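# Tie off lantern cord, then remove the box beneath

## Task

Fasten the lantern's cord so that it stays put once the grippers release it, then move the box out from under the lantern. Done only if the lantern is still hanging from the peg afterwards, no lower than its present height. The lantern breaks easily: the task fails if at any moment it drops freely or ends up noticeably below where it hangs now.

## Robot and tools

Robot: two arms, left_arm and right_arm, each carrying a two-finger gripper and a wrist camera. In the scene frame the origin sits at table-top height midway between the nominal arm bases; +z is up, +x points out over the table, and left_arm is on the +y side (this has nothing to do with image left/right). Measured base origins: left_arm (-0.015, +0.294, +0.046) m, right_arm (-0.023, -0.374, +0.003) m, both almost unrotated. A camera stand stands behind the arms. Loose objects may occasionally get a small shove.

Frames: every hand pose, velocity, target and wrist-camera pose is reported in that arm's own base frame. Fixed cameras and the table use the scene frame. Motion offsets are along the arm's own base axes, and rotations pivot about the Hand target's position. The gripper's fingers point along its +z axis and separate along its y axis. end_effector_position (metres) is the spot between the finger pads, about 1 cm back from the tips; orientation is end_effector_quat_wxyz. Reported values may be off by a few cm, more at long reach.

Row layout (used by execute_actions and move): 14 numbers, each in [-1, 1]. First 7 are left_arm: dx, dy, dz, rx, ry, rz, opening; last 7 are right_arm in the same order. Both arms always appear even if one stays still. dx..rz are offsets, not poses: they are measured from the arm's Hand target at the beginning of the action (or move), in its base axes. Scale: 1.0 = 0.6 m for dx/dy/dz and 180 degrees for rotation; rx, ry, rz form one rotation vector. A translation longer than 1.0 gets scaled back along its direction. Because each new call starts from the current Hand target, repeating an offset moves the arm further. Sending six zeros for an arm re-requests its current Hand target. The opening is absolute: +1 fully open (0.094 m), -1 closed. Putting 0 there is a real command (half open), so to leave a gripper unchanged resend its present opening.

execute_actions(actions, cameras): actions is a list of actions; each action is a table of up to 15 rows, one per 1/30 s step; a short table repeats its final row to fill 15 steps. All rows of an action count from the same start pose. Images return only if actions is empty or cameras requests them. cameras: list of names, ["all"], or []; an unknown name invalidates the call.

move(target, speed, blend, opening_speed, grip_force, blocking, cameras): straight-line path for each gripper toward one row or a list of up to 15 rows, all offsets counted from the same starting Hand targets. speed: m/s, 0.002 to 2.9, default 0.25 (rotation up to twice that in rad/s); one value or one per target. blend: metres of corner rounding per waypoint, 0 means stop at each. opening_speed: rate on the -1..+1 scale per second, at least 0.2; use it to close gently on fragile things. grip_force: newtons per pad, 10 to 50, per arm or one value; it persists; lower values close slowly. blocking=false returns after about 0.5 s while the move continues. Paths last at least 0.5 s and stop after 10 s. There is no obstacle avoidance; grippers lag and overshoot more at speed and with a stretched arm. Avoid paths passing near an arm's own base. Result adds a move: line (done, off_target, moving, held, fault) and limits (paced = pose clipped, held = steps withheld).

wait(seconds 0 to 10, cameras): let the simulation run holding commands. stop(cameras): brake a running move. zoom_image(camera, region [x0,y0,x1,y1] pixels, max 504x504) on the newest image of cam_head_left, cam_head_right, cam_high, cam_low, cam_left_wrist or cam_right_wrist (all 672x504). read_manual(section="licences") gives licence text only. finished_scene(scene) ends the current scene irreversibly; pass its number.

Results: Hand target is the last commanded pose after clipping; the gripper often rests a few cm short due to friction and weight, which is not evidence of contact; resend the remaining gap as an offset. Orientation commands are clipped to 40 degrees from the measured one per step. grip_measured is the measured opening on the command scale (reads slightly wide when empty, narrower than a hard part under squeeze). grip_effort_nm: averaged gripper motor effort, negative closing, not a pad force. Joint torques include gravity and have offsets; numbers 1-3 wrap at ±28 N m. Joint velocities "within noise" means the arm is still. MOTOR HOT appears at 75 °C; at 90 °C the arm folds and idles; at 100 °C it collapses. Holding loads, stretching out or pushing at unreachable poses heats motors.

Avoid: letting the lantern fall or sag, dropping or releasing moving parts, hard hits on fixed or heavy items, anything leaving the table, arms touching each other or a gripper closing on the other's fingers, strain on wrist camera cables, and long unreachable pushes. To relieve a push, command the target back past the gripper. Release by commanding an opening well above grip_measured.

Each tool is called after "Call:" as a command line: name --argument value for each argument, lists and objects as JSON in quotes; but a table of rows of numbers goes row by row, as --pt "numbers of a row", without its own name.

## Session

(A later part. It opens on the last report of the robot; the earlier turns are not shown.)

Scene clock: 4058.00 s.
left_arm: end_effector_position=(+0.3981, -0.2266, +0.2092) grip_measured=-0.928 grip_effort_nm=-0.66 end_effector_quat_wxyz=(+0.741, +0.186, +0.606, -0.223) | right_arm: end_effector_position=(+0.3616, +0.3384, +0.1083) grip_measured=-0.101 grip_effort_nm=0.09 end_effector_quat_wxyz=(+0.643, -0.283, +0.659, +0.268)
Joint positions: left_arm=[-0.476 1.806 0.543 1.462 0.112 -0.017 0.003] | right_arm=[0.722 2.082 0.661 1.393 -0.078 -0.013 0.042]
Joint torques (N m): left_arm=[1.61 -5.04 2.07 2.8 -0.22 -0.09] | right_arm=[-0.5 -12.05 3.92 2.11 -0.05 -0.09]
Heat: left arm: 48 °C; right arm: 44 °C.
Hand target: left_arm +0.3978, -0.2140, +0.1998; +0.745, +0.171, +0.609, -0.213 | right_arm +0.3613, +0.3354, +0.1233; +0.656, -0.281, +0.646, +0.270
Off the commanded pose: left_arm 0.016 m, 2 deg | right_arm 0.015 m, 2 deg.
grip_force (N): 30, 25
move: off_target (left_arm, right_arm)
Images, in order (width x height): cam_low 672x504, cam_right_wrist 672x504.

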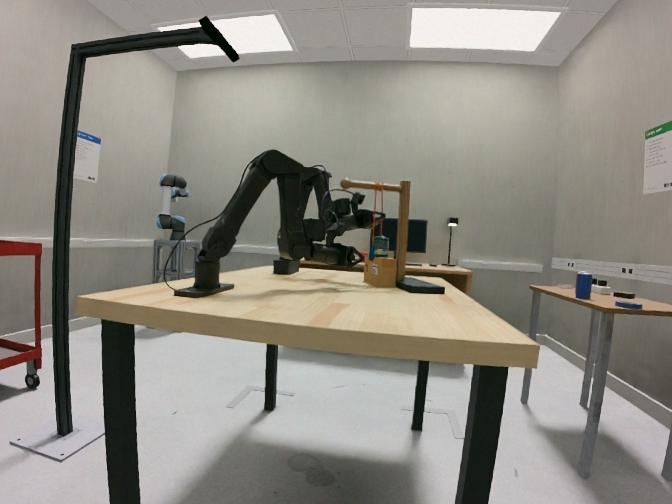

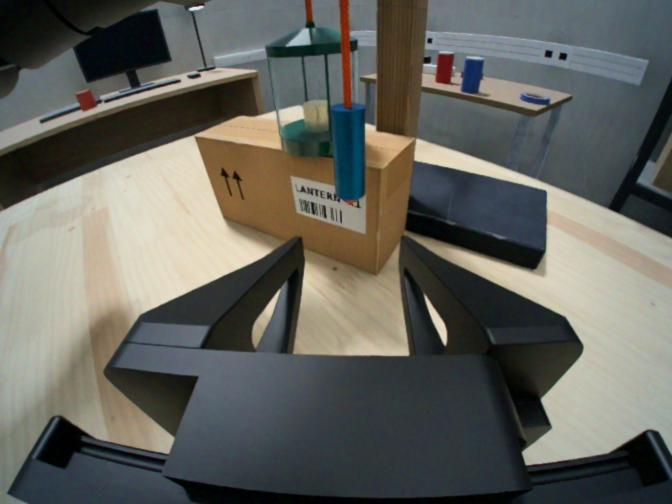

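Call:
move --target '[0, 0, 0.004, 0, 0, 0, -0.4, 0, 0, 0, 0, 0, 0, -0.1]' --speed 0.04 --opening_speed 0.5 --cameras '["cam_right_wrist", "cam_left_wrist"]'

Call:
zoom_image --camera "cam_right_wrist" --region '[180, 0, 480, 225]'

Scene clock: 4079.93 s.
left_arm: end_effector_position=(+0.3976, -0.2209, +0.2002) grip_measured=-0.402 grip_effort_nm=0.14 end_effector_quat_wxyz=(+0.734, +0.183, +0.617, -0.216) | right_arm: end_effector_position=(+0.3616, +0.3384, +0.1083) grip_measured=-0.101 grip_effort_nm=0.09 end_effector_quat_wxyz=(+0.643, -0.283, +0.659, +0.268)
Joint positions: left_arm=[-0.468 1.806 0.522 1.456 0.105 -0.017 0.028] | right_arm=[0.722 2.082 0.661 1.393 -0.078 -0.013 0.042]
Joint torques (N m): left_arm=[0.91 -5.71 3.63 2.76 -0.16 -0.1] | right_arm=[-0.65 -12.11 3.92 2.09 -0.07 -0.1]
Heat: left arm: 47 °C; right arm: 44 °C.
Hand target: left_arm +0.3978, -0.2141, +0.2023; +0.745, +0.171, +0.609, -0.213 | right_arm +0.3613, +0.3354, +0.1233; +0.656, -0.281, +0.646, +0.270
Off the commanded pose: left_arm 0.007 m, 2 deg | right_arm 0.015 m, 2 deg.
grip_force (N): 30, 25
move: off_target (right_arm)
Images, in order (width x height): cam_left_wrist 672x504, cam_right_wrist 672x504.

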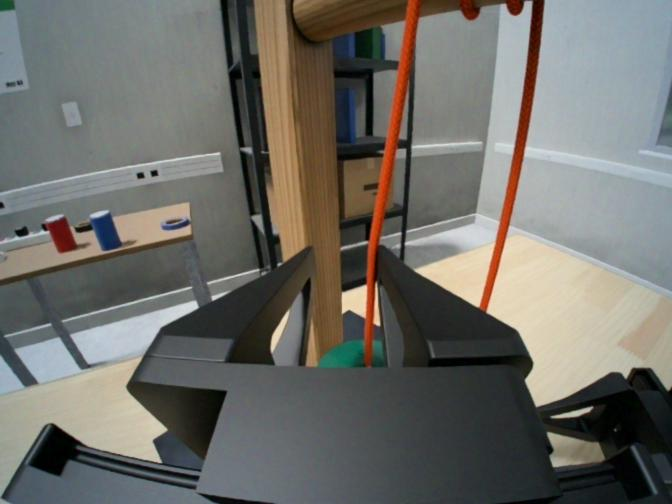

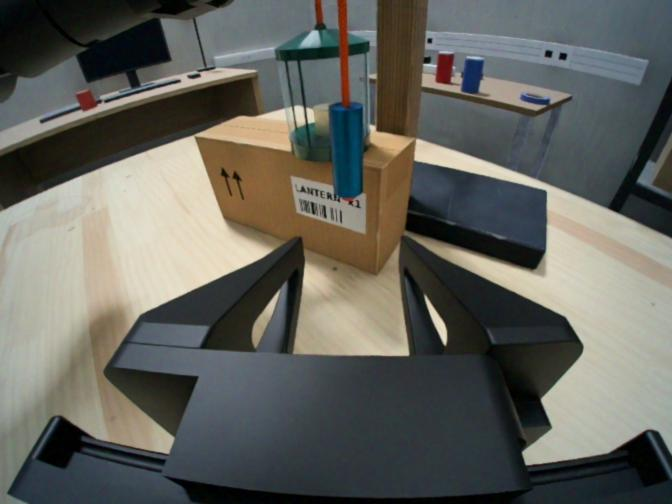

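Scaled by 1.680 from the camera's 672x504 image, which has a finer 960x720 frame.

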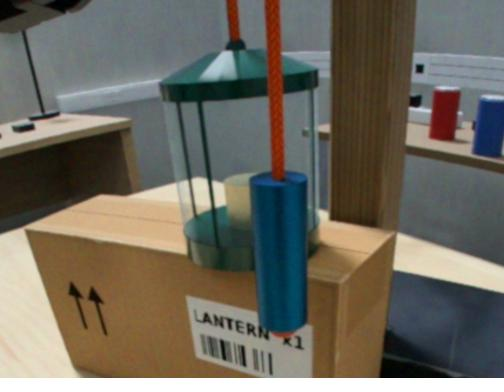

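Call:
move --pt "-0.1417 0.0867 0.01 0 0 0 -0.4 0 0 0 0 0 0 -0.1" --pt "-0.1463 0.5735 0.0295 0 0 0.30 -0.4 0 0 0 0 0 0 -0.1" --speed '[0.06, 0.2]' --blend '[0.02, 0]' --cameras '["cam_right_wrist", "cam_high", "cam_head_right"]'

Call:
zoom_image --camera "cam_right_wrist" --region '[180, 0, 480, 225]'

Scene clock: 4108.00 s.
left_arm: end_effector_position=(+0.3071, +0.1258, +0.2090) grip_measured=-0.402 grip_effort_nm=0.13 end_effector_quat_wxyz=(+0.751, -0.124, +0.633, +0.141) | right_arm: end_effector_position=(+0.3616, +0.3384, +0.1083) grip_measured=-0.101 grip_effort_nm=0.09 end_effector_quat_wxyz=(+0.643, -0.283, +0.659, +0.268)
Joint positions: left_arm=[0.394 1.23 0.07 1.329 0.016 -0.011 0.028] | right_arm=[0.722 2.082 0.661 1.393 -0.078 -0.013 0.042]
Joint torques (N m): left_arm=[0.54 -1.31 7.15 2.29 -0.06 0] | right_arm=[-0.61 -12.11 3.93 2.09 -0.07 -0.08]
Heat: left arm: 44 °C; right arm: 44 °C.
Hand target: left_arm +0.3099, +0.1300, +0.2200; +0.760, -0.124, +0.620, +0.148 | right_arm +0.3613, +0.3354, +0.1233; +0.656, -0.281, +0.646, +0.270
Off the commanded pose: left_arm 0.012 m, 2 deg | right_arm 0.015 m, 2 deg.
grip_force (N): 30, 25
move: off_target (left_arm, right_arm)
Images, in order (width x height): cam_head_right 672x504, cam_high 672x504, cam_right_wrist 672x504.

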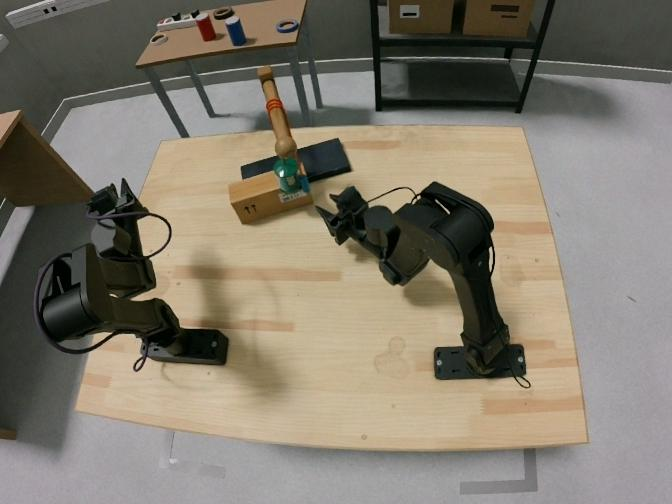

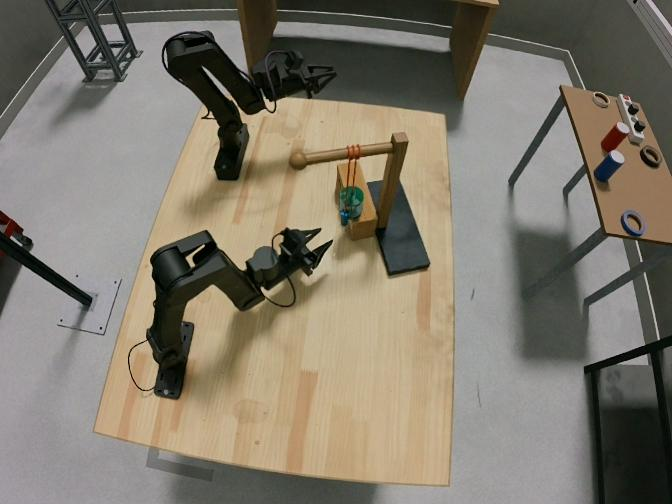

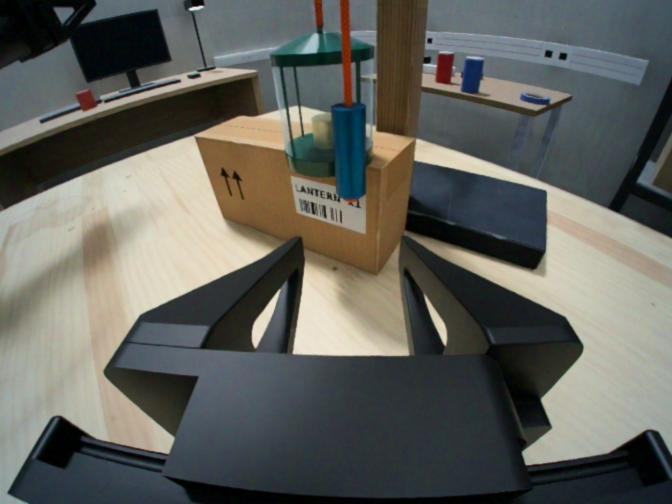

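Scaled by 1.680 from the camera's 672x504 image, which has a finer 960x720 frame.

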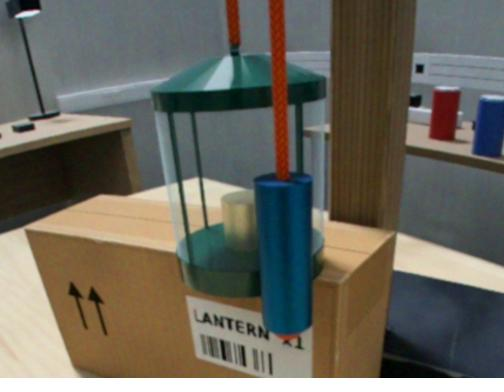

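Call:
move --target '[0, 0, 0, 0, 0, 0, -0.4, 0.0928, 0.0993, -0.0083, 0, 0, 0, -0.1]' --speed 0.06 --cameras '["cam_right_wrist", "cam_low"]'

Call:
zoom_image --camera "cam_low" --region '[310, 160, 430, 300]'

Scene clock: 4166.67 s.
left_arm: end_effector_position=(+0.3071, +0.1258, +0.2092) grip_measured=-0.402 grip_effort_nm=0.13 end_effector_quat_wxyz=(+0.751, -0.124, +0.633, +0.141) | right_arm: end_effector_position=(+0.4145, +0.3901, +0.1269) grip_measured=-0.101 grip_effort_nm=0.08 end_effector_quat_wxyz=(+0.660, -0.278, +0.641, +0.275)
Joint positions: left_arm=[0.394 1.23 0.07 1.33 0.016 -0.01 0.028] | right_arm=[0.73 2.211 0.994 1.241 -0.075 -0.013 0.042]
Joint torques (N m): left_arm=[0.51 -1.32 7.15 2.31 -0.06 0.02] | right_arm=[0.55 -9.14 7.92 1.79 0.15 -0.09]
Heat: left arm: 41 °C; right arm: 44 °C.
Hand target: left_arm +0.3099, +0.1300, +0.2201; +0.761, -0.124, +0.620, +0.148 | right_arm +0.4170, +0.3950, +0.1184; +0.656, -0.281, +0.646, +0.270
Off the commanded pose: left_arm 0.012 m, 2 deg | right_arm 0.010 m, 1 deg.
grip_force (N): 30, 25
move: off_target (left_arm)
Images, in order (width x height): cam_low 672x504, cam_right_wrist 672x504.

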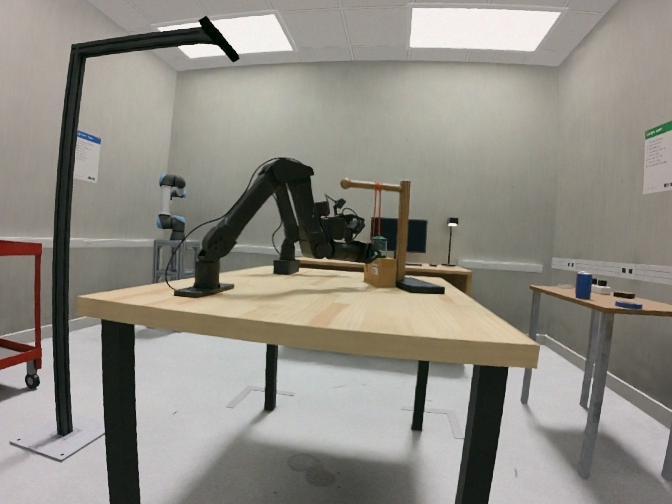

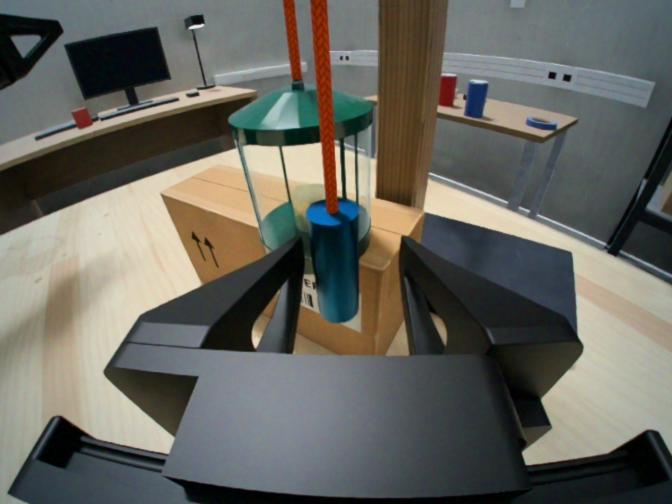

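Scaled by 3.600 from the camera's 672x504 image, which has a finer 960x720 frame.

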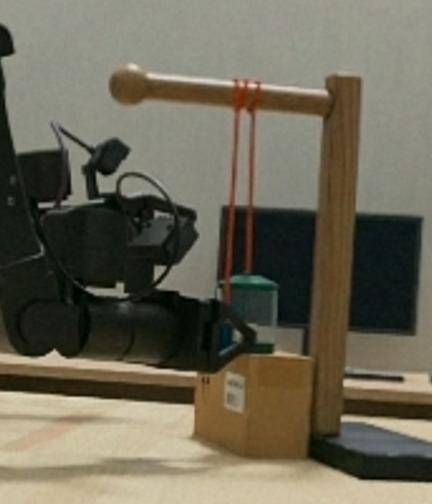

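Call:
move --target '[0, 0, 0, 0, 0, 0, -0.4, 0, 0, 0, 0, 0, 0, -0.8]' --speed 0.06 --opening_speed 0.5 --cameras '["cam_right_wrist"]'

Scene clock: 4213.00 s.
left_arm: end_effector_position=(+0.3071, +0.1258, +0.2092) grip_measured=-0.402 grip_effort_nm=0.14 end_effector_quat_wxyz=(+0.751, -0.124, +0.633, +0.141) | right_arm: end_effector_position=(+0.4145, +0.3901, +0.1267) grip_measured=-0.630 grip_effort_nm=-0.51 end_effector_quat_wxyz=(+0.660, -0.278, +0.641, +0.275)
Joint positions: left_arm=[0.394 1.23 0.07 1.33 0.016 -0.01 0.028] | right_arm=[0.73 2.211 0.994 1.24 -0.075 -0.013 0.017]
Joint torques (N m): left_arm=[0.5 -1.33 7.19 2.29 -0.08 0.01] | right_arm=[0.51 -9.07 7.9 1.79 0.15 -0.11]
Heat: left arm: 40 °C; right arm: 43 °C.
Hand target: left_arm +0.3099, +0.1300, +0.2201; +0.761, -0.124, +0.620, +0.148 | right_arm +0.4169, +0.3950, +0.1184; +0.656, -0.281, +0.646, +0.270
Off the commanded pose: left_arm 0.012 m, 2 deg | right_arm 0.010 m, 1 deg.
grip_force (N): 30, 25
move: off_target (left_arm)
Images, in order (width x height): cam_right_wrist 672x504.

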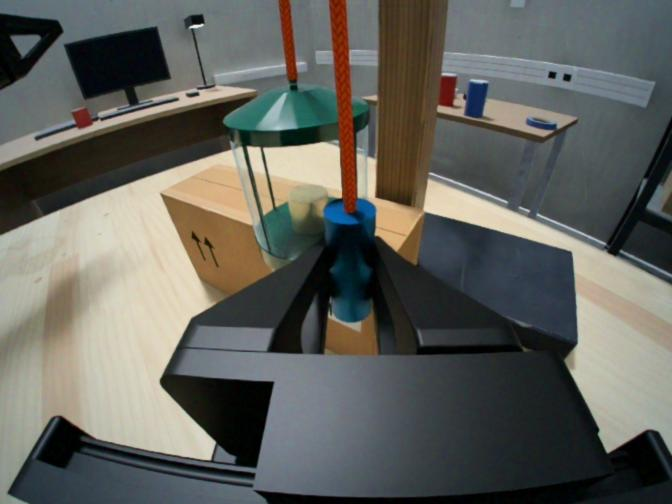

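Call:
move --pt "0 0 0 0 0 0 -0.4 0 0 0.05 0 0 0 -0.8" --pt "0 0 0 0 0 0 -0.4 -0.0635 -0.0847 0.05 0 0 -0.12 -0.8" --pt "0 0 0 0 0 0 -0.4 -0.1237 -0.0137 0.05 0 0 -0.172 -0.8" --pt "0 0 0 0 0 0 -0.4 -0.1268 0.14 0.1143 0 0 -0.172 -0.8" --speed 0.12 --blend '[0.01, 0.02, 0.03, 0]' --cameras '["cam_high", "cam_low", "cam_right_wrist"]'

Call:
zoom_image --camera "cam_low" --region '[270, 140, 430, 300]'

Call:
zoom_image --camera "cam_high" --region '[270, 110, 430, 260]'

Scene clock: 4302.63 s.
left_arm: end_effector_position=(+0.3071, +0.1258, +0.2092) grip_measured=-0.402 grip_effort_nm=0.14 end_effector_quat_wxyz=(+0.751, -0.124, +0.633, +0.141) | right_arm: end_effector_position=(+0.3392, +0.4746, +0.1932) grip_measured=-0.631 grip_effort_nm=-0.56 end_effector_quat_wxyz=(+0.706, -0.099, +0.695, +0.091)
Joint positions: left_arm=[0.394 1.23 0.07 1.33 0.016 -0.01 0.028] | right_arm=[1.199 2.212 1.379 0.854 0.929 -0.031 0.017]
Joint torques (N m): left_arm=[0.49 -1.33 7.16 2.3 -0.06 0.02] | right_arm=[0.16 -10.11 9.85 1.54 0.14 0]
Heat: left arm: 40 °C; right arm: 42 °C.
Hand target: left_arm +0.3099, +0.1300, +0.2201; +0.761, -0.124, +0.620, +0.148 | right_arm +0.3409, +0.4790, +0.1870; +0.704, -0.099, +0.698, +0.085
Off the commanded pose: left_arm 0.012 m, 2 deg | right_arm 0.008 m, 1 deg.
grip_force (N): 30, 25
move: off_target (left_arm)
Images, in order (width x height): cam_high 672x504, cam_low 672x504, cam_right_wrist 672x504.

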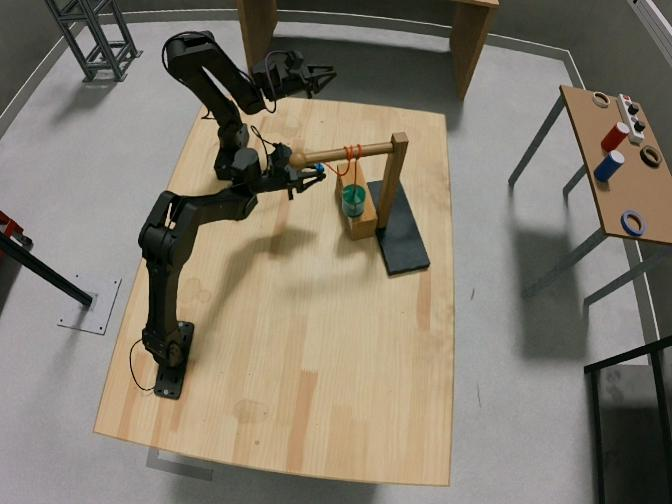

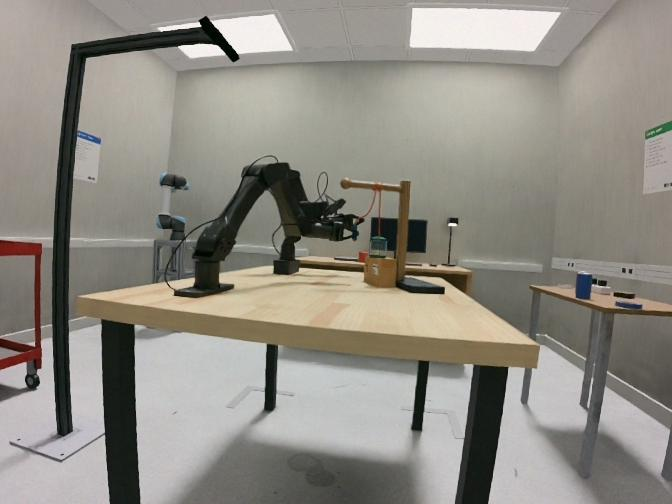

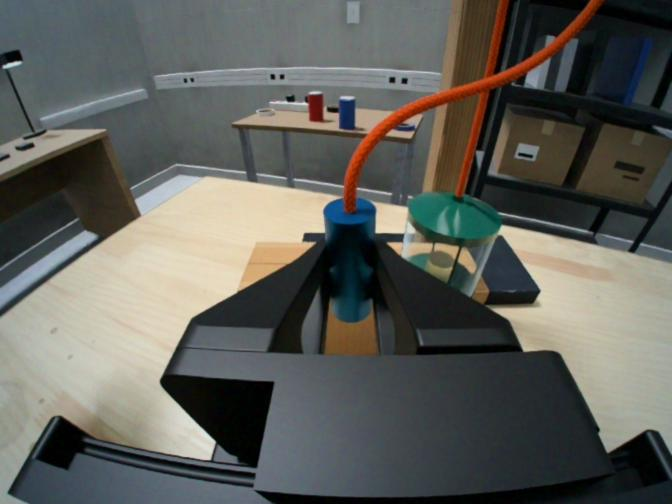

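Scaled by 3.150 from the camera's 672x504 image, which has a finer 960x720 frame.

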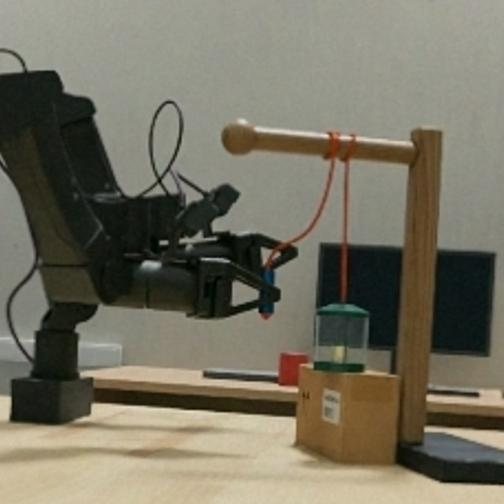

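Scaled by 3.150 from the camera's 672x504 image, which has a finer 960x720 frame.

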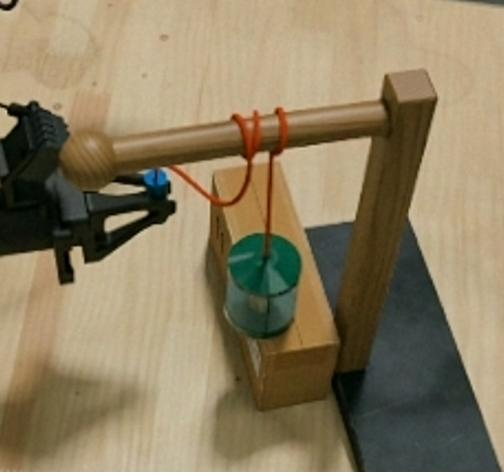

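Call:
move --pt "0 0 0 0 0 0 -0.4 0.0122 0.0545 0.1833 0 0 0 -0.8" --pt "0 0 0 0 0 0 -0.4 0.0262 0.032 0.30 0 0 0 -0.8" --pt "0 0 0 0 0 0 -0.4 0.0542 -0.0468 0.4333 0 0 0 -0.8" --speed 0.12 --blend '[0.03, 0.03, 0]' --cameras '["cam_high", "cam_low"]'

Call:
zoom_image --camera "cam_low" --region '[270, 140, 430, 300]'

Call:
zoom_image --camera "cam_high" --region '[270, 110, 430, 260]'

Scene clock: 4324.53 s.
left_arm: end_effector_position=(+0.3071, +0.1258, +0.2092) grip_measured=-0.402 grip_effort_nm=0.13 end_effector_quat_wxyz=(+0.751, -0.124, +0.633, +0.141) | right_arm: end_effector_position=(+0.3777, +0.4610, +0.4192) grip_measured=-0.631 grip_effort_nm=-0.56 end_effector_quat_wxyz=(+0.695, -0.114, +0.707, +0.066)
Joint positions: left_arm=[0.394 1.23 0.07 1.33 0.016 -0.01 0.028] | right_arm=[1.114 2.098 2.179 -0.119 0.858 -0.036 0.017]
Joint torques (N m): left_arm=[0.51 -1.32 7.09 2.3 -0.07 0.03] | right_arm=[-0.2 -15.34 10.66 1.59 -0.02 0.08]
Heat: left arm: 40 °C; right arm: 43 °C.
Hand target: left_arm +0.3099, +0.1300, +0.2201; +0.761, -0.124, +0.620, +0.148 | right_arm +0.3733, +0.4509, +0.4470; +0.704, -0.099, +0.698, +0.085
Off the commanded pose: left_arm 0.012 m, 2 deg | right_arm 0.030 m, 3 deg.
grip_force (N): 30, 25
move: off_target (left_arm, right_arm)
Images, in order (width x height): cam_high 672x504, cam_low 672x504.

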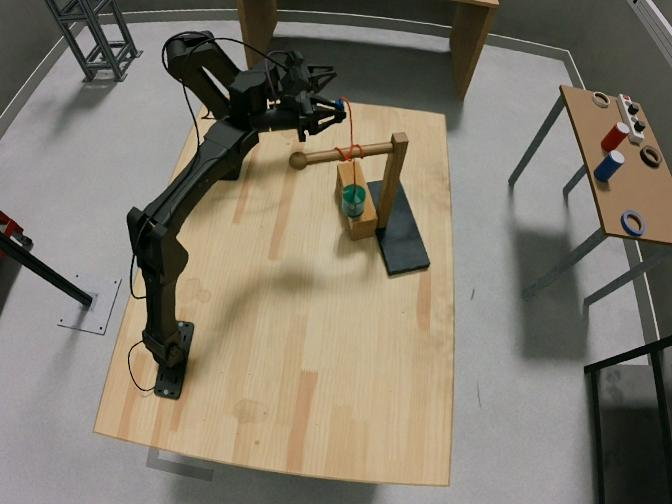

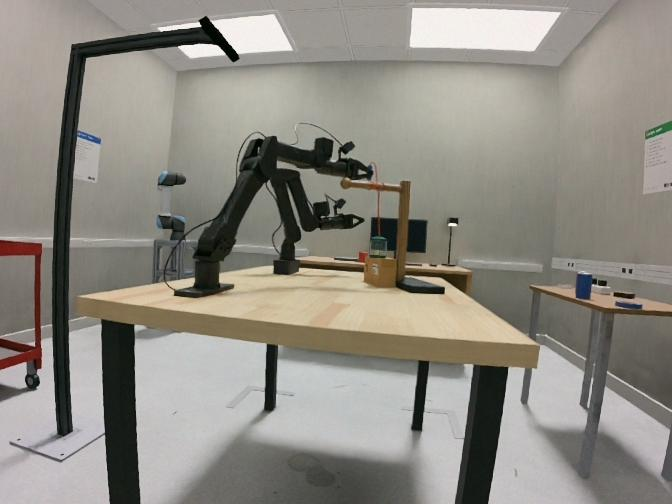

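Scaled by 3.150 from the camera's 672x504 image, which has a finer 960x720 frame.

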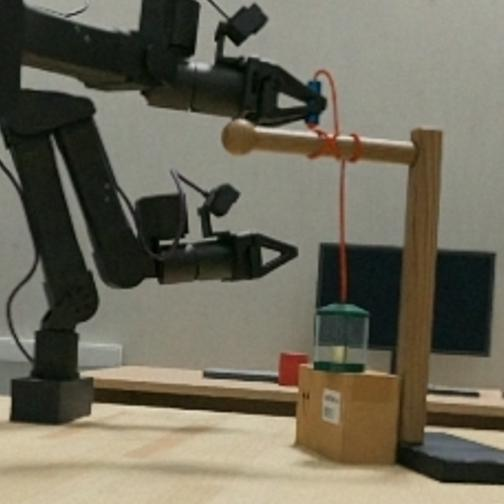

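Scaled by 3.150 from the camera's 672x504 image, which has a finer 960x720 frame.

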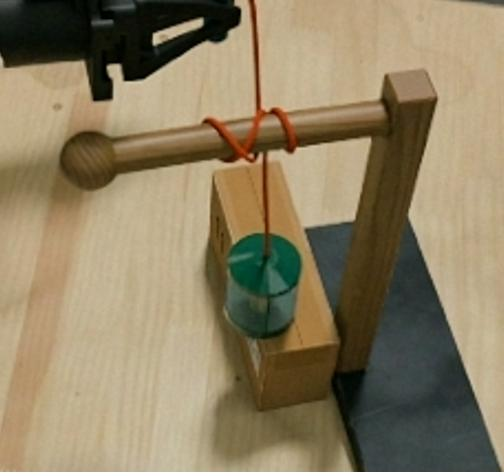

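Call:
move --pt "0 0 0 0 0 0 -0.4 -0.0565 -0.0138 0.0167 0 0 0 -0.8" --pt "0 0 0 0 0 0 -0.4 -0.0268 -0.1008 0.0217 0 0 0 -0.8" --pt "0 0 0 0 0 0 -0.4 0.0052 -0.196 -0.02 0 0 0.055 -0.8" --pt "0 0 0 0 0 0 -0.4 0.033 -0.2407 -0.175 0 0 0.172 -0.8" --speed 0.12 --blend '[0.01, 0.03, 0.03, 0]' --cameras '["cam_high", "cam_low", "cam_right_wrist"]'

Call:
zoom_image --camera "cam_low" --region '[270, 140, 430, 300]'

Call:
zoom_image --camera "cam_high" --region '[270, 110, 430, 260]'

Scene clock: 4403.40 s.
left_arm: end_effector_position=(+0.3071, +0.1258, +0.2092) grip_measured=-0.402 grip_effort_nm=0.14 end_effector_quat_wxyz=(+0.751, -0.124, +0.633, +0.141) | right_arm: end_effector_position=(+0.3957, +0.3085, +0.3362) grip_measured=-0.631 grip_effort_nm=-0.56 end_effector_quat_wxyz=(+0.650, -0.283, +0.654, +0.265)
Joint positions: left_arm=[0.394 1.23 0.07 1.33 0.016 -0.01 0.028] | right_arm=[0.585 1.513 1.105 0.391 -0.21 -0.025 0.017]
Joint torques (N m): left_arm=[0.49 -1.32 7.12 2.31 -0.08 0.03] | right_arm=[-0.34 -8.28 7.69 2.15 -0.07 0.08]
Heat: left arm: 40 °C; right arm: 49 °C.
Hand target: left_arm +0.3099, +0.1300, +0.2201; +0.761, -0.124, +0.620, +0.148 | right_arm +0.3932, +0.3064, +0.3420; +0.656, -0.281, +0.646, +0.270
Off the commanded pose: left_arm 0.012 m, 2 deg | right_arm 0.007 m, 1 deg.
grip_force (N): 30, 25
move: off_target (left_arm); blend cut to 0.0276 m at target 2
Images, in order (width x height): cam_high 672x504, cam_low 672x504, cam_right_wrist 672x504.

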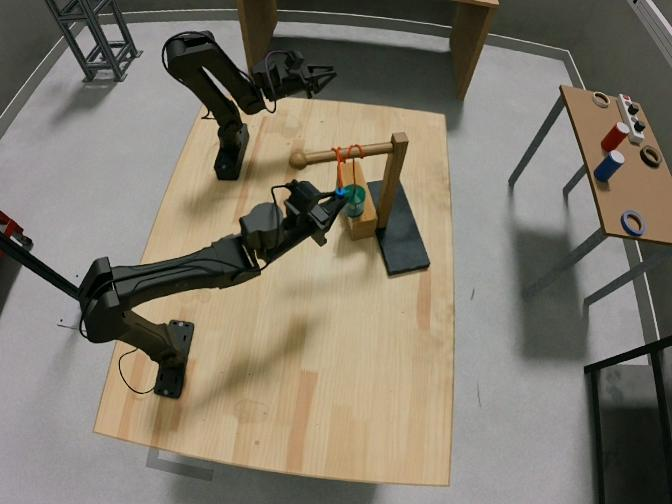

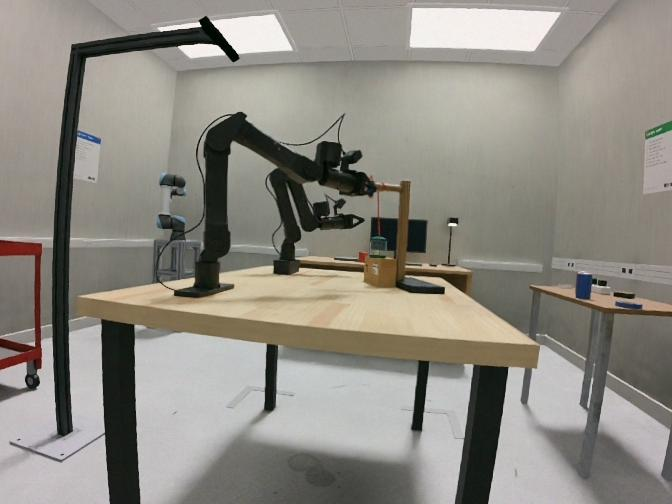

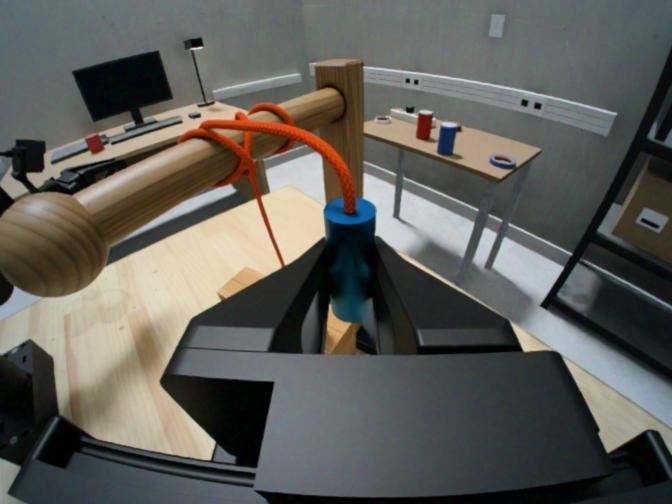

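Scaled by 3.150 from the camera's 672x504 image, which has a finer 960x720 frame.

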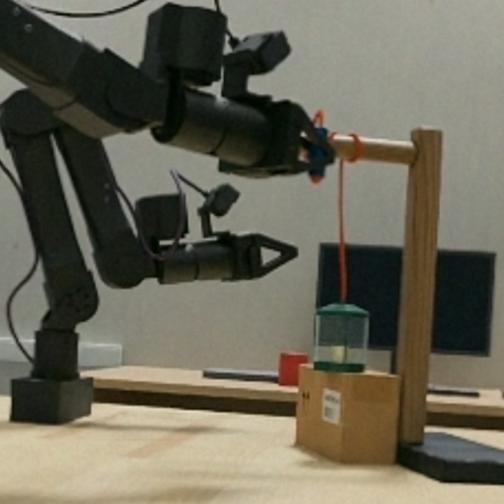

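Scaled by 3.150 from the camera's 672x504 image, which has a finer 960x720 frame.

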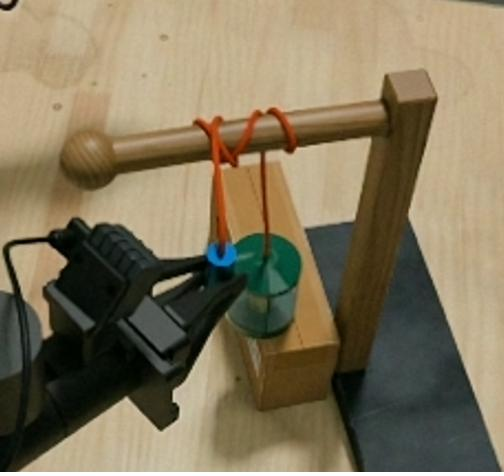

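Call:
zoom_image --camera "cam_right_wrist" --region '[120, 50, 400, 260]'

Scaled by 1.800 from the camera's 672x504 image, which has a finer 960x720 frame.

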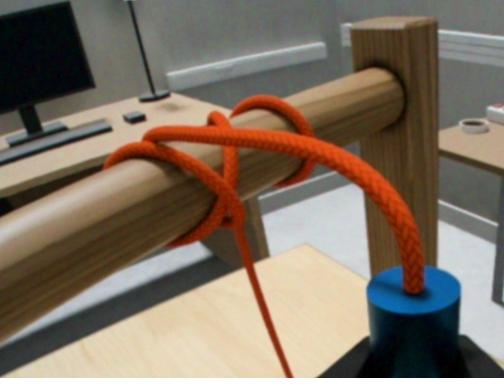

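Call:
move --pt "0 0 0 0 0 0 -0.4 0.0225 0.0487 -0.1417 0 0 0 -0.8" --pt "0 0 0 0 0 0 -0.4 0.022 0.10 -0.1833 0 0 0 -0.8" --speed 0.1 --blend '[0.03, 0]' --cameras '["cam_high", "cam_low", "cam_right_wrist"]'

Call:
zoom_image --camera "cam_low" --region '[310, 140, 430, 280]'

Call:
zoom_image --camera "cam_high" --region '[270, 110, 430, 260]'

Scene clock: 4440.20 s.
left_arm: end_effector_position=(+0.3071, +0.1258, +0.2092) grip_measured=-0.402 grip_effort_nm=0.13 end_effector_quat_wxyz=(+0.751, -0.124, +0.633, +0.141) | right_arm: end_effector_position=(+0.4009, +0.3656, +0.2372) grip_measured=-0.631 grip_effort_nm=-0.56 end_effector_quat_wxyz=(+0.658, -0.287, +0.641, +0.273)
Joint positions: left_arm=[0.394 1.23 0.07 1.33 0.016 -0.01 0.028] | right_arm=[0.699 1.814 0.98 0.849 -0.116 -0.025 0.017]
Joint torques (N m): left_arm=[0.54 -1.36 7.2 2.3 -0.06 0.02] | right_arm=[-0.06 -7.38 8.69 1.96 0.17 0.05]
Heat: left arm: 41 °C; right arm: 47 °C.
Hand target: left_arm +0.3099, +0.1300, +0.2201; +0.761, -0.124, +0.620, +0.148 | right_arm +0.4063, +0.3665, +0.2321; +0.656, -0.281, +0.646, +0.270
Off the commanded pose: left_arm 0.012 m, 2 deg | right_arm 0.008 m, 1 deg.
grip_force (N): 30, 25
move: off_target (left_arm); blend cut to 0.0198 m at target 1
Images, in order (width x height): cam_high 672x504, cam_low 672x504, cam_right_wrist 672x504.

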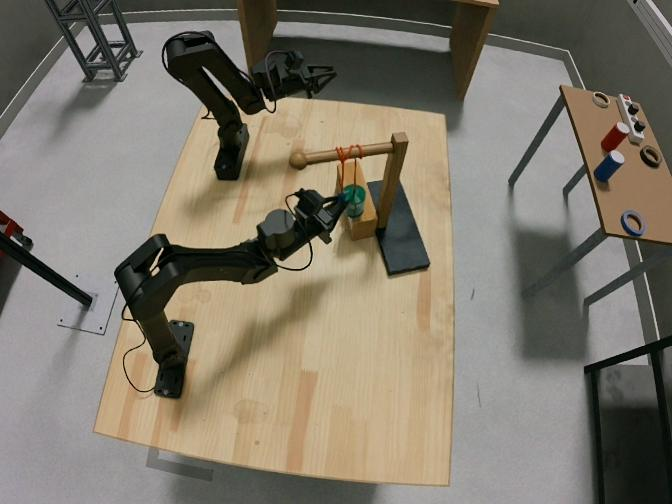

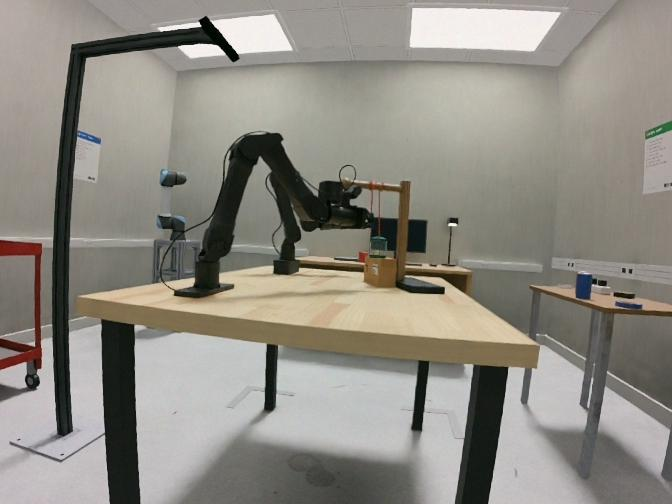

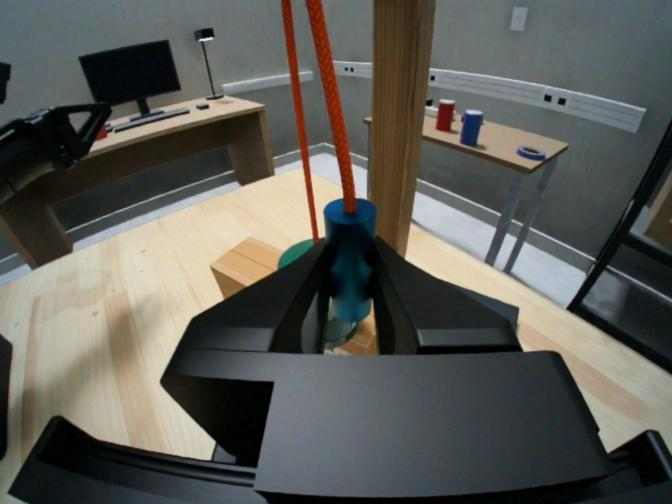

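Scaled by 3.600 from the camera's 672x504 image, which has a finer 960x720 frame.

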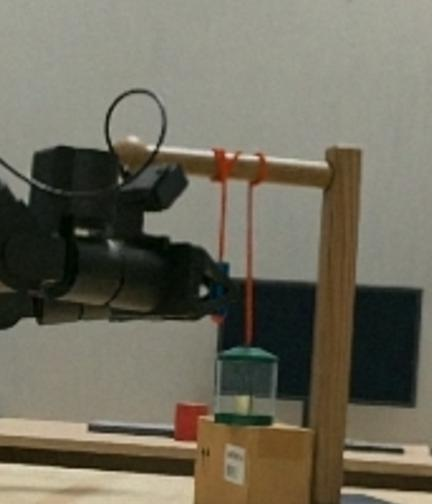

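Scaled by 3.150 from the camera's 672x504 image, which has a finer 960x720 frame.

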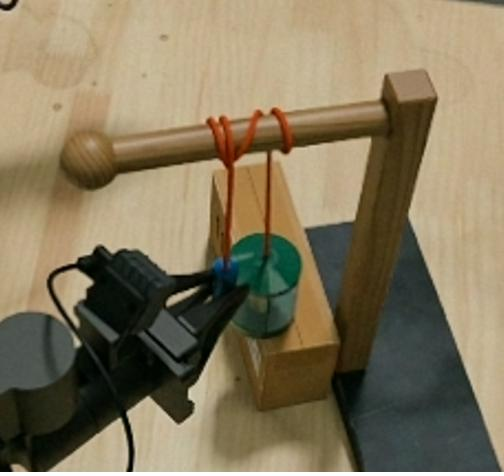

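Call:
move --target '[-0.0165, -0.525, 0.0, 0, 0, -0.30, -0.35, 0.0148, -0.0395, 0.0415, 0, 0, 0, -0.8]' --speed 0.2 --cameras '["cam_high", "cam_left_wrist"]'

Call:
zoom_image --camera "cam_high" --region '[270, 110, 430, 260]'

Scene clock: 4491.17 s.
left_arm: end_effector_position=(+0.2983, -0.1794, +0.2102) grip_measured=-0.353 grip_effort_nm=0.14 end_effector_quat_wxyz=(+0.737, +0.170, +0.621, -0.203) | right_arm: end_effector_position=(+0.4119, +0.3479, +0.2431) grip_measured=-0.631 grip_effort_nm=-0.56 end_effector_quat_wxyz=(+0.653, -0.288, +0.646, +0.271)
Joint positions: left_arm=[-0.553 1.332 0.126 1.378 -0.016 0.001 0.03] | right_arm=[0.643 1.785 0.987 0.797 -0.171 -0.025 0.017]
Joint torques (N m): left_arm=[-0.42 -1.91 6.89 2.31 0.12 -0.06] | right_arm=[-0.9 -11.69 9.65 1.52 0.03 0.06]
Heat: left arm: 41 °C; right arm: 43 °C.
Hand target: left_arm +0.3000, -0.1850, +0.2202; +0.745, +0.171, +0.608, -0.213 | right_arm +0.4152, +0.3429, +0.2568; +0.656, -0.281, +0.646, +0.270
Off the commanded pose: left_arm 0.011 m, 2 deg | right_arm 0.015 m, 1 deg.
grip_force (N): 30, 25
move: off_target (left_arm, right_arm)
Images, in order (width x height): cam_high 672x504, cam_left_wrist 672x504.

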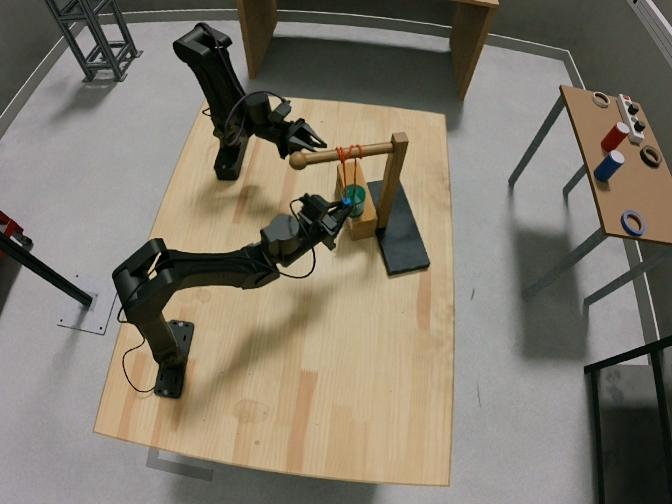

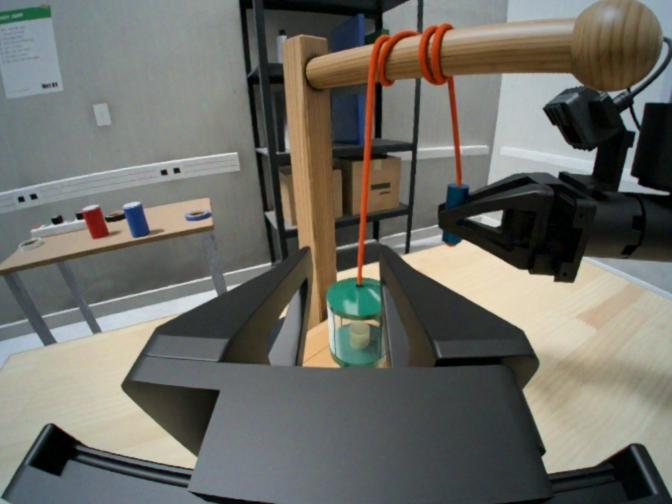

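Scaled by 3.150 from the camera's 672x504 image, which has a finer 960x720 frame.

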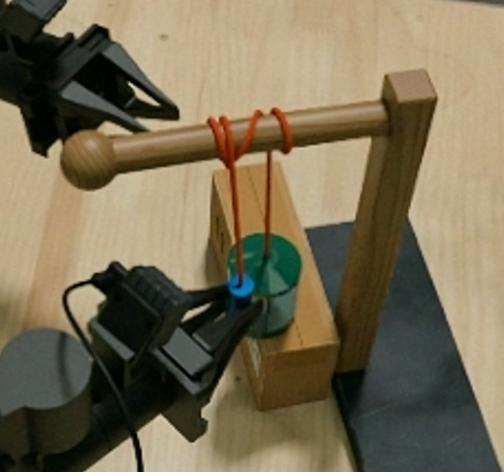

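Call:
move --target '[0.155, -0.1133, 0, 0, 0, 0, -0.35, 0, 0, 0, 0, 0, 0, -0.8]' --speed 0.1 --cameras '["cam_left_wrist", "cam_low"]'

Call:
zoom_image --camera "cam_low" --region '[310, 140, 430, 280]'

Scene clock: 4530.13 s.
left_arm: end_effector_position=(+0.3884, -0.2482, +0.2237) grip_measured=-0.353 grip_effort_nm=0.14 end_effector_quat_wxyz=(+0.747, +0.171, +0.605, -0.215) | right_arm: end_effector_position=(+0.4119, +0.3479, +0.2431) grip_measured=-0.631 grip_effort_nm=-0.56 end_effector_quat_wxyz=(+0.653, -0.288, +0.646, +0.271)
Joint positions: left_arm=[-0.581 1.765 0.566 1.41 -0.026 0.001 0.03] | right_arm=[0.643 1.785 0.987 0.797 -0.171 -0.025 0.017]
Joint torques (N m): left_arm=[-0.42 -5.23 6.72 1.98 -0.07 -0.02] | right_arm=[-0.91 -11.77 9.68 1.53 0.04 0.07]
Heat: left arm: 39 °C; right arm: 42 °C.
Hand target: left_arm +0.3930, -0.2529, +0.2201; +0.745, +0.171, +0.608, -0.213 | right_arm +0.4152, +0.3429, +0.2568; +0.656, -0.281, +0.646, +0.270
Off the commanded pose: left_arm 0.007 m, 0 deg | right_arm 0.015 m, 1 deg.
grip_force (N): 30, 25
move: off_target (right_arm)
Images, in order (width x height): cam_low 672x504, cam_left_wrist 672x504.

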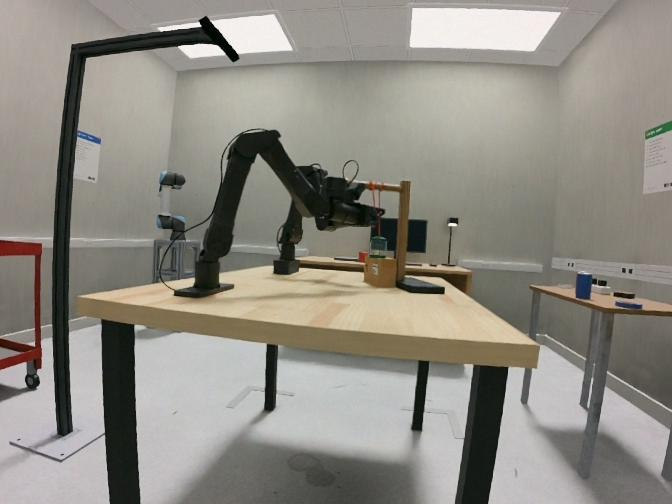

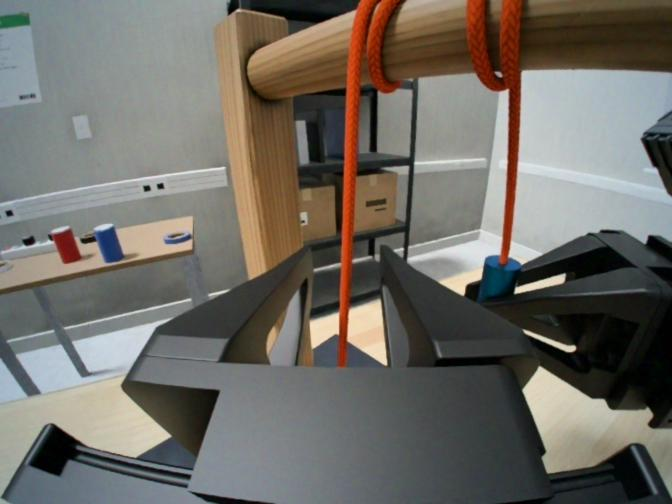

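Scaled by 3.600 from the camera's 672x504 image, which has a finer 960x720 frame.

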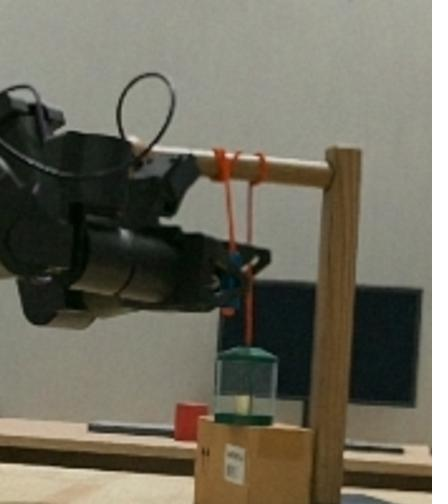

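Call:
move --target '[0, 0, -0.05, 0, 0, 0, -0.35, 0, 0, 0, 0, 0, 0, -0.8]' --speed 0.08 --cameras '[]'

Scene clock: 4543.00 s.
left_arm: end_effector_position=(+0.3957, -0.2530, +0.1768) grip_measured=-0.353 grip_effort_nm=0.14 end_effector_quat_wxyz=(+0.721, +0.180, +0.636, -0.206) | right_arm: end_effector_position=(+0.4119, +0.3479, +0.2431) grip_measured=-0.631 grip_effort_nm=-0.56 end_effector_quat_wxyz=(+0.653, -0.288, +0.646, +0.271)
Joint positions: left_arm=[-0.581 1.895 0.566 1.455 -0.027 0.001 0.03] | right_arm=[0.643 1.785 0.987 0.797 -0.171 -0.025 0.017]
Joint torques (N m): left_arm=[-0.5 -5.98 4.26 3.23 -0.06 -0.01] | right_arm=[-0.98 -11.6 9.7 1.53 0.05 0.07]
Heat: left arm: 40 °C; right arm: 42 °C.
Hand target: left_arm +0.3930, -0.2529, +0.1900; +0.745, +0.171, +0.609, -0.213 | right_arm +0.4152, +0.3429, +0.2568; +0.656, -0.281, +0.646, +0.270
Off the commanded pose: left_arm 0.014 m, 4 deg | right_arm 0.015 m, 1 deg.
grip_force (N): 30, 25
move: off_target (left_arm, right_arm)
No camera images: "cameras" was empty.

Call:
move --target '[0, 0, 0, 0, 0, 0, -1, 0, 0, 0, 0, 0, 0, -0.8]' --speed 0.08 --opening_speed 0.8 --cameras '["cam_left_wrist", "cam_low"]'

Call:
zoom_image --camera "cam_low" --region '[310, 140, 430, 280]'

Scene clock: 4554.50 s.
left_arm: end_effector_position=(+0.3958, -0.2528, +0.1768) grip_measured=-0.940 grip_effort_nm=-0.62 end_effector_quat_wxyz=(+0.721, +0.180, +0.636, -0.206) | right_arm: end_effector_position=(+0.4119, +0.3479, +0.2431) grip_measured=-0.631 grip_effort_nm=-0.56 end_effector_quat_wxyz=(+0.653, -0.288, +0.646, +0.271)
Joint positions: left_arm=[-0.581 1.895 0.566 1.455 -0.027 0.001 0.003] | right_arm=[0.643 1.785 0.987 0.797 -0.171 -0.025 0.017]
Joint torques (N m): left_arm=[-0.46 -5.96 4.27 3.22 -0.05 -0.02] | right_arm=[-0.88 -11.75 9.66 1.53 0.05 0.08]
Heat: left arm: 39 °C; right arm: 42 °C.
Hand target: left_arm +0.3930, -0.2529, +0.1900; +0.745, +0.171, +0.609, -0.213 | right_arm +0.4152, +0.3429, +0.2568; +0.656, -0.281, +0.646, +0.270
Off the commanded pose: left_arm 0.014 m, 4 deg | right_arm 0.015 m, 1 deg.
grip_force (N): 30, 25
move: off_target (left_arm, right_arm)
Images, in order (width x height): cam_low 672x504, cam_left_wrist 672x504.

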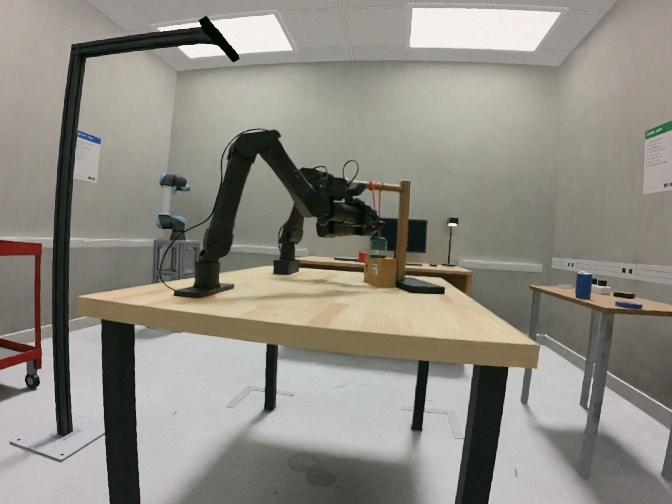

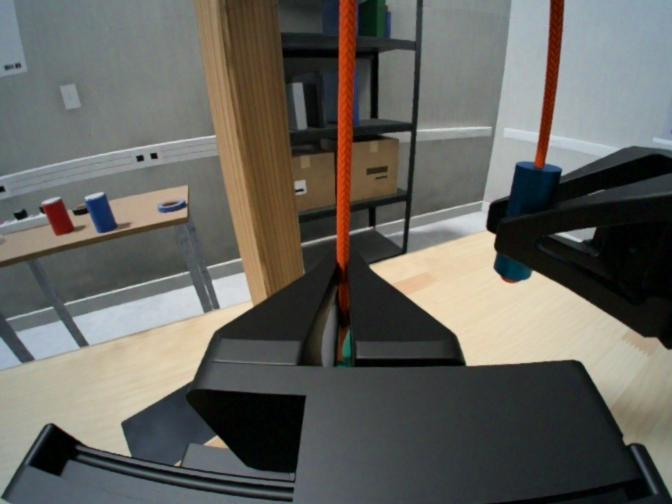

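Scaled by 3.600 from the camera's 672x504 image, which has a finer 960x720 frame.

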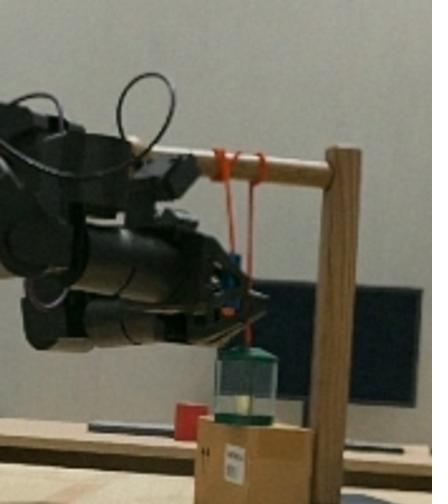

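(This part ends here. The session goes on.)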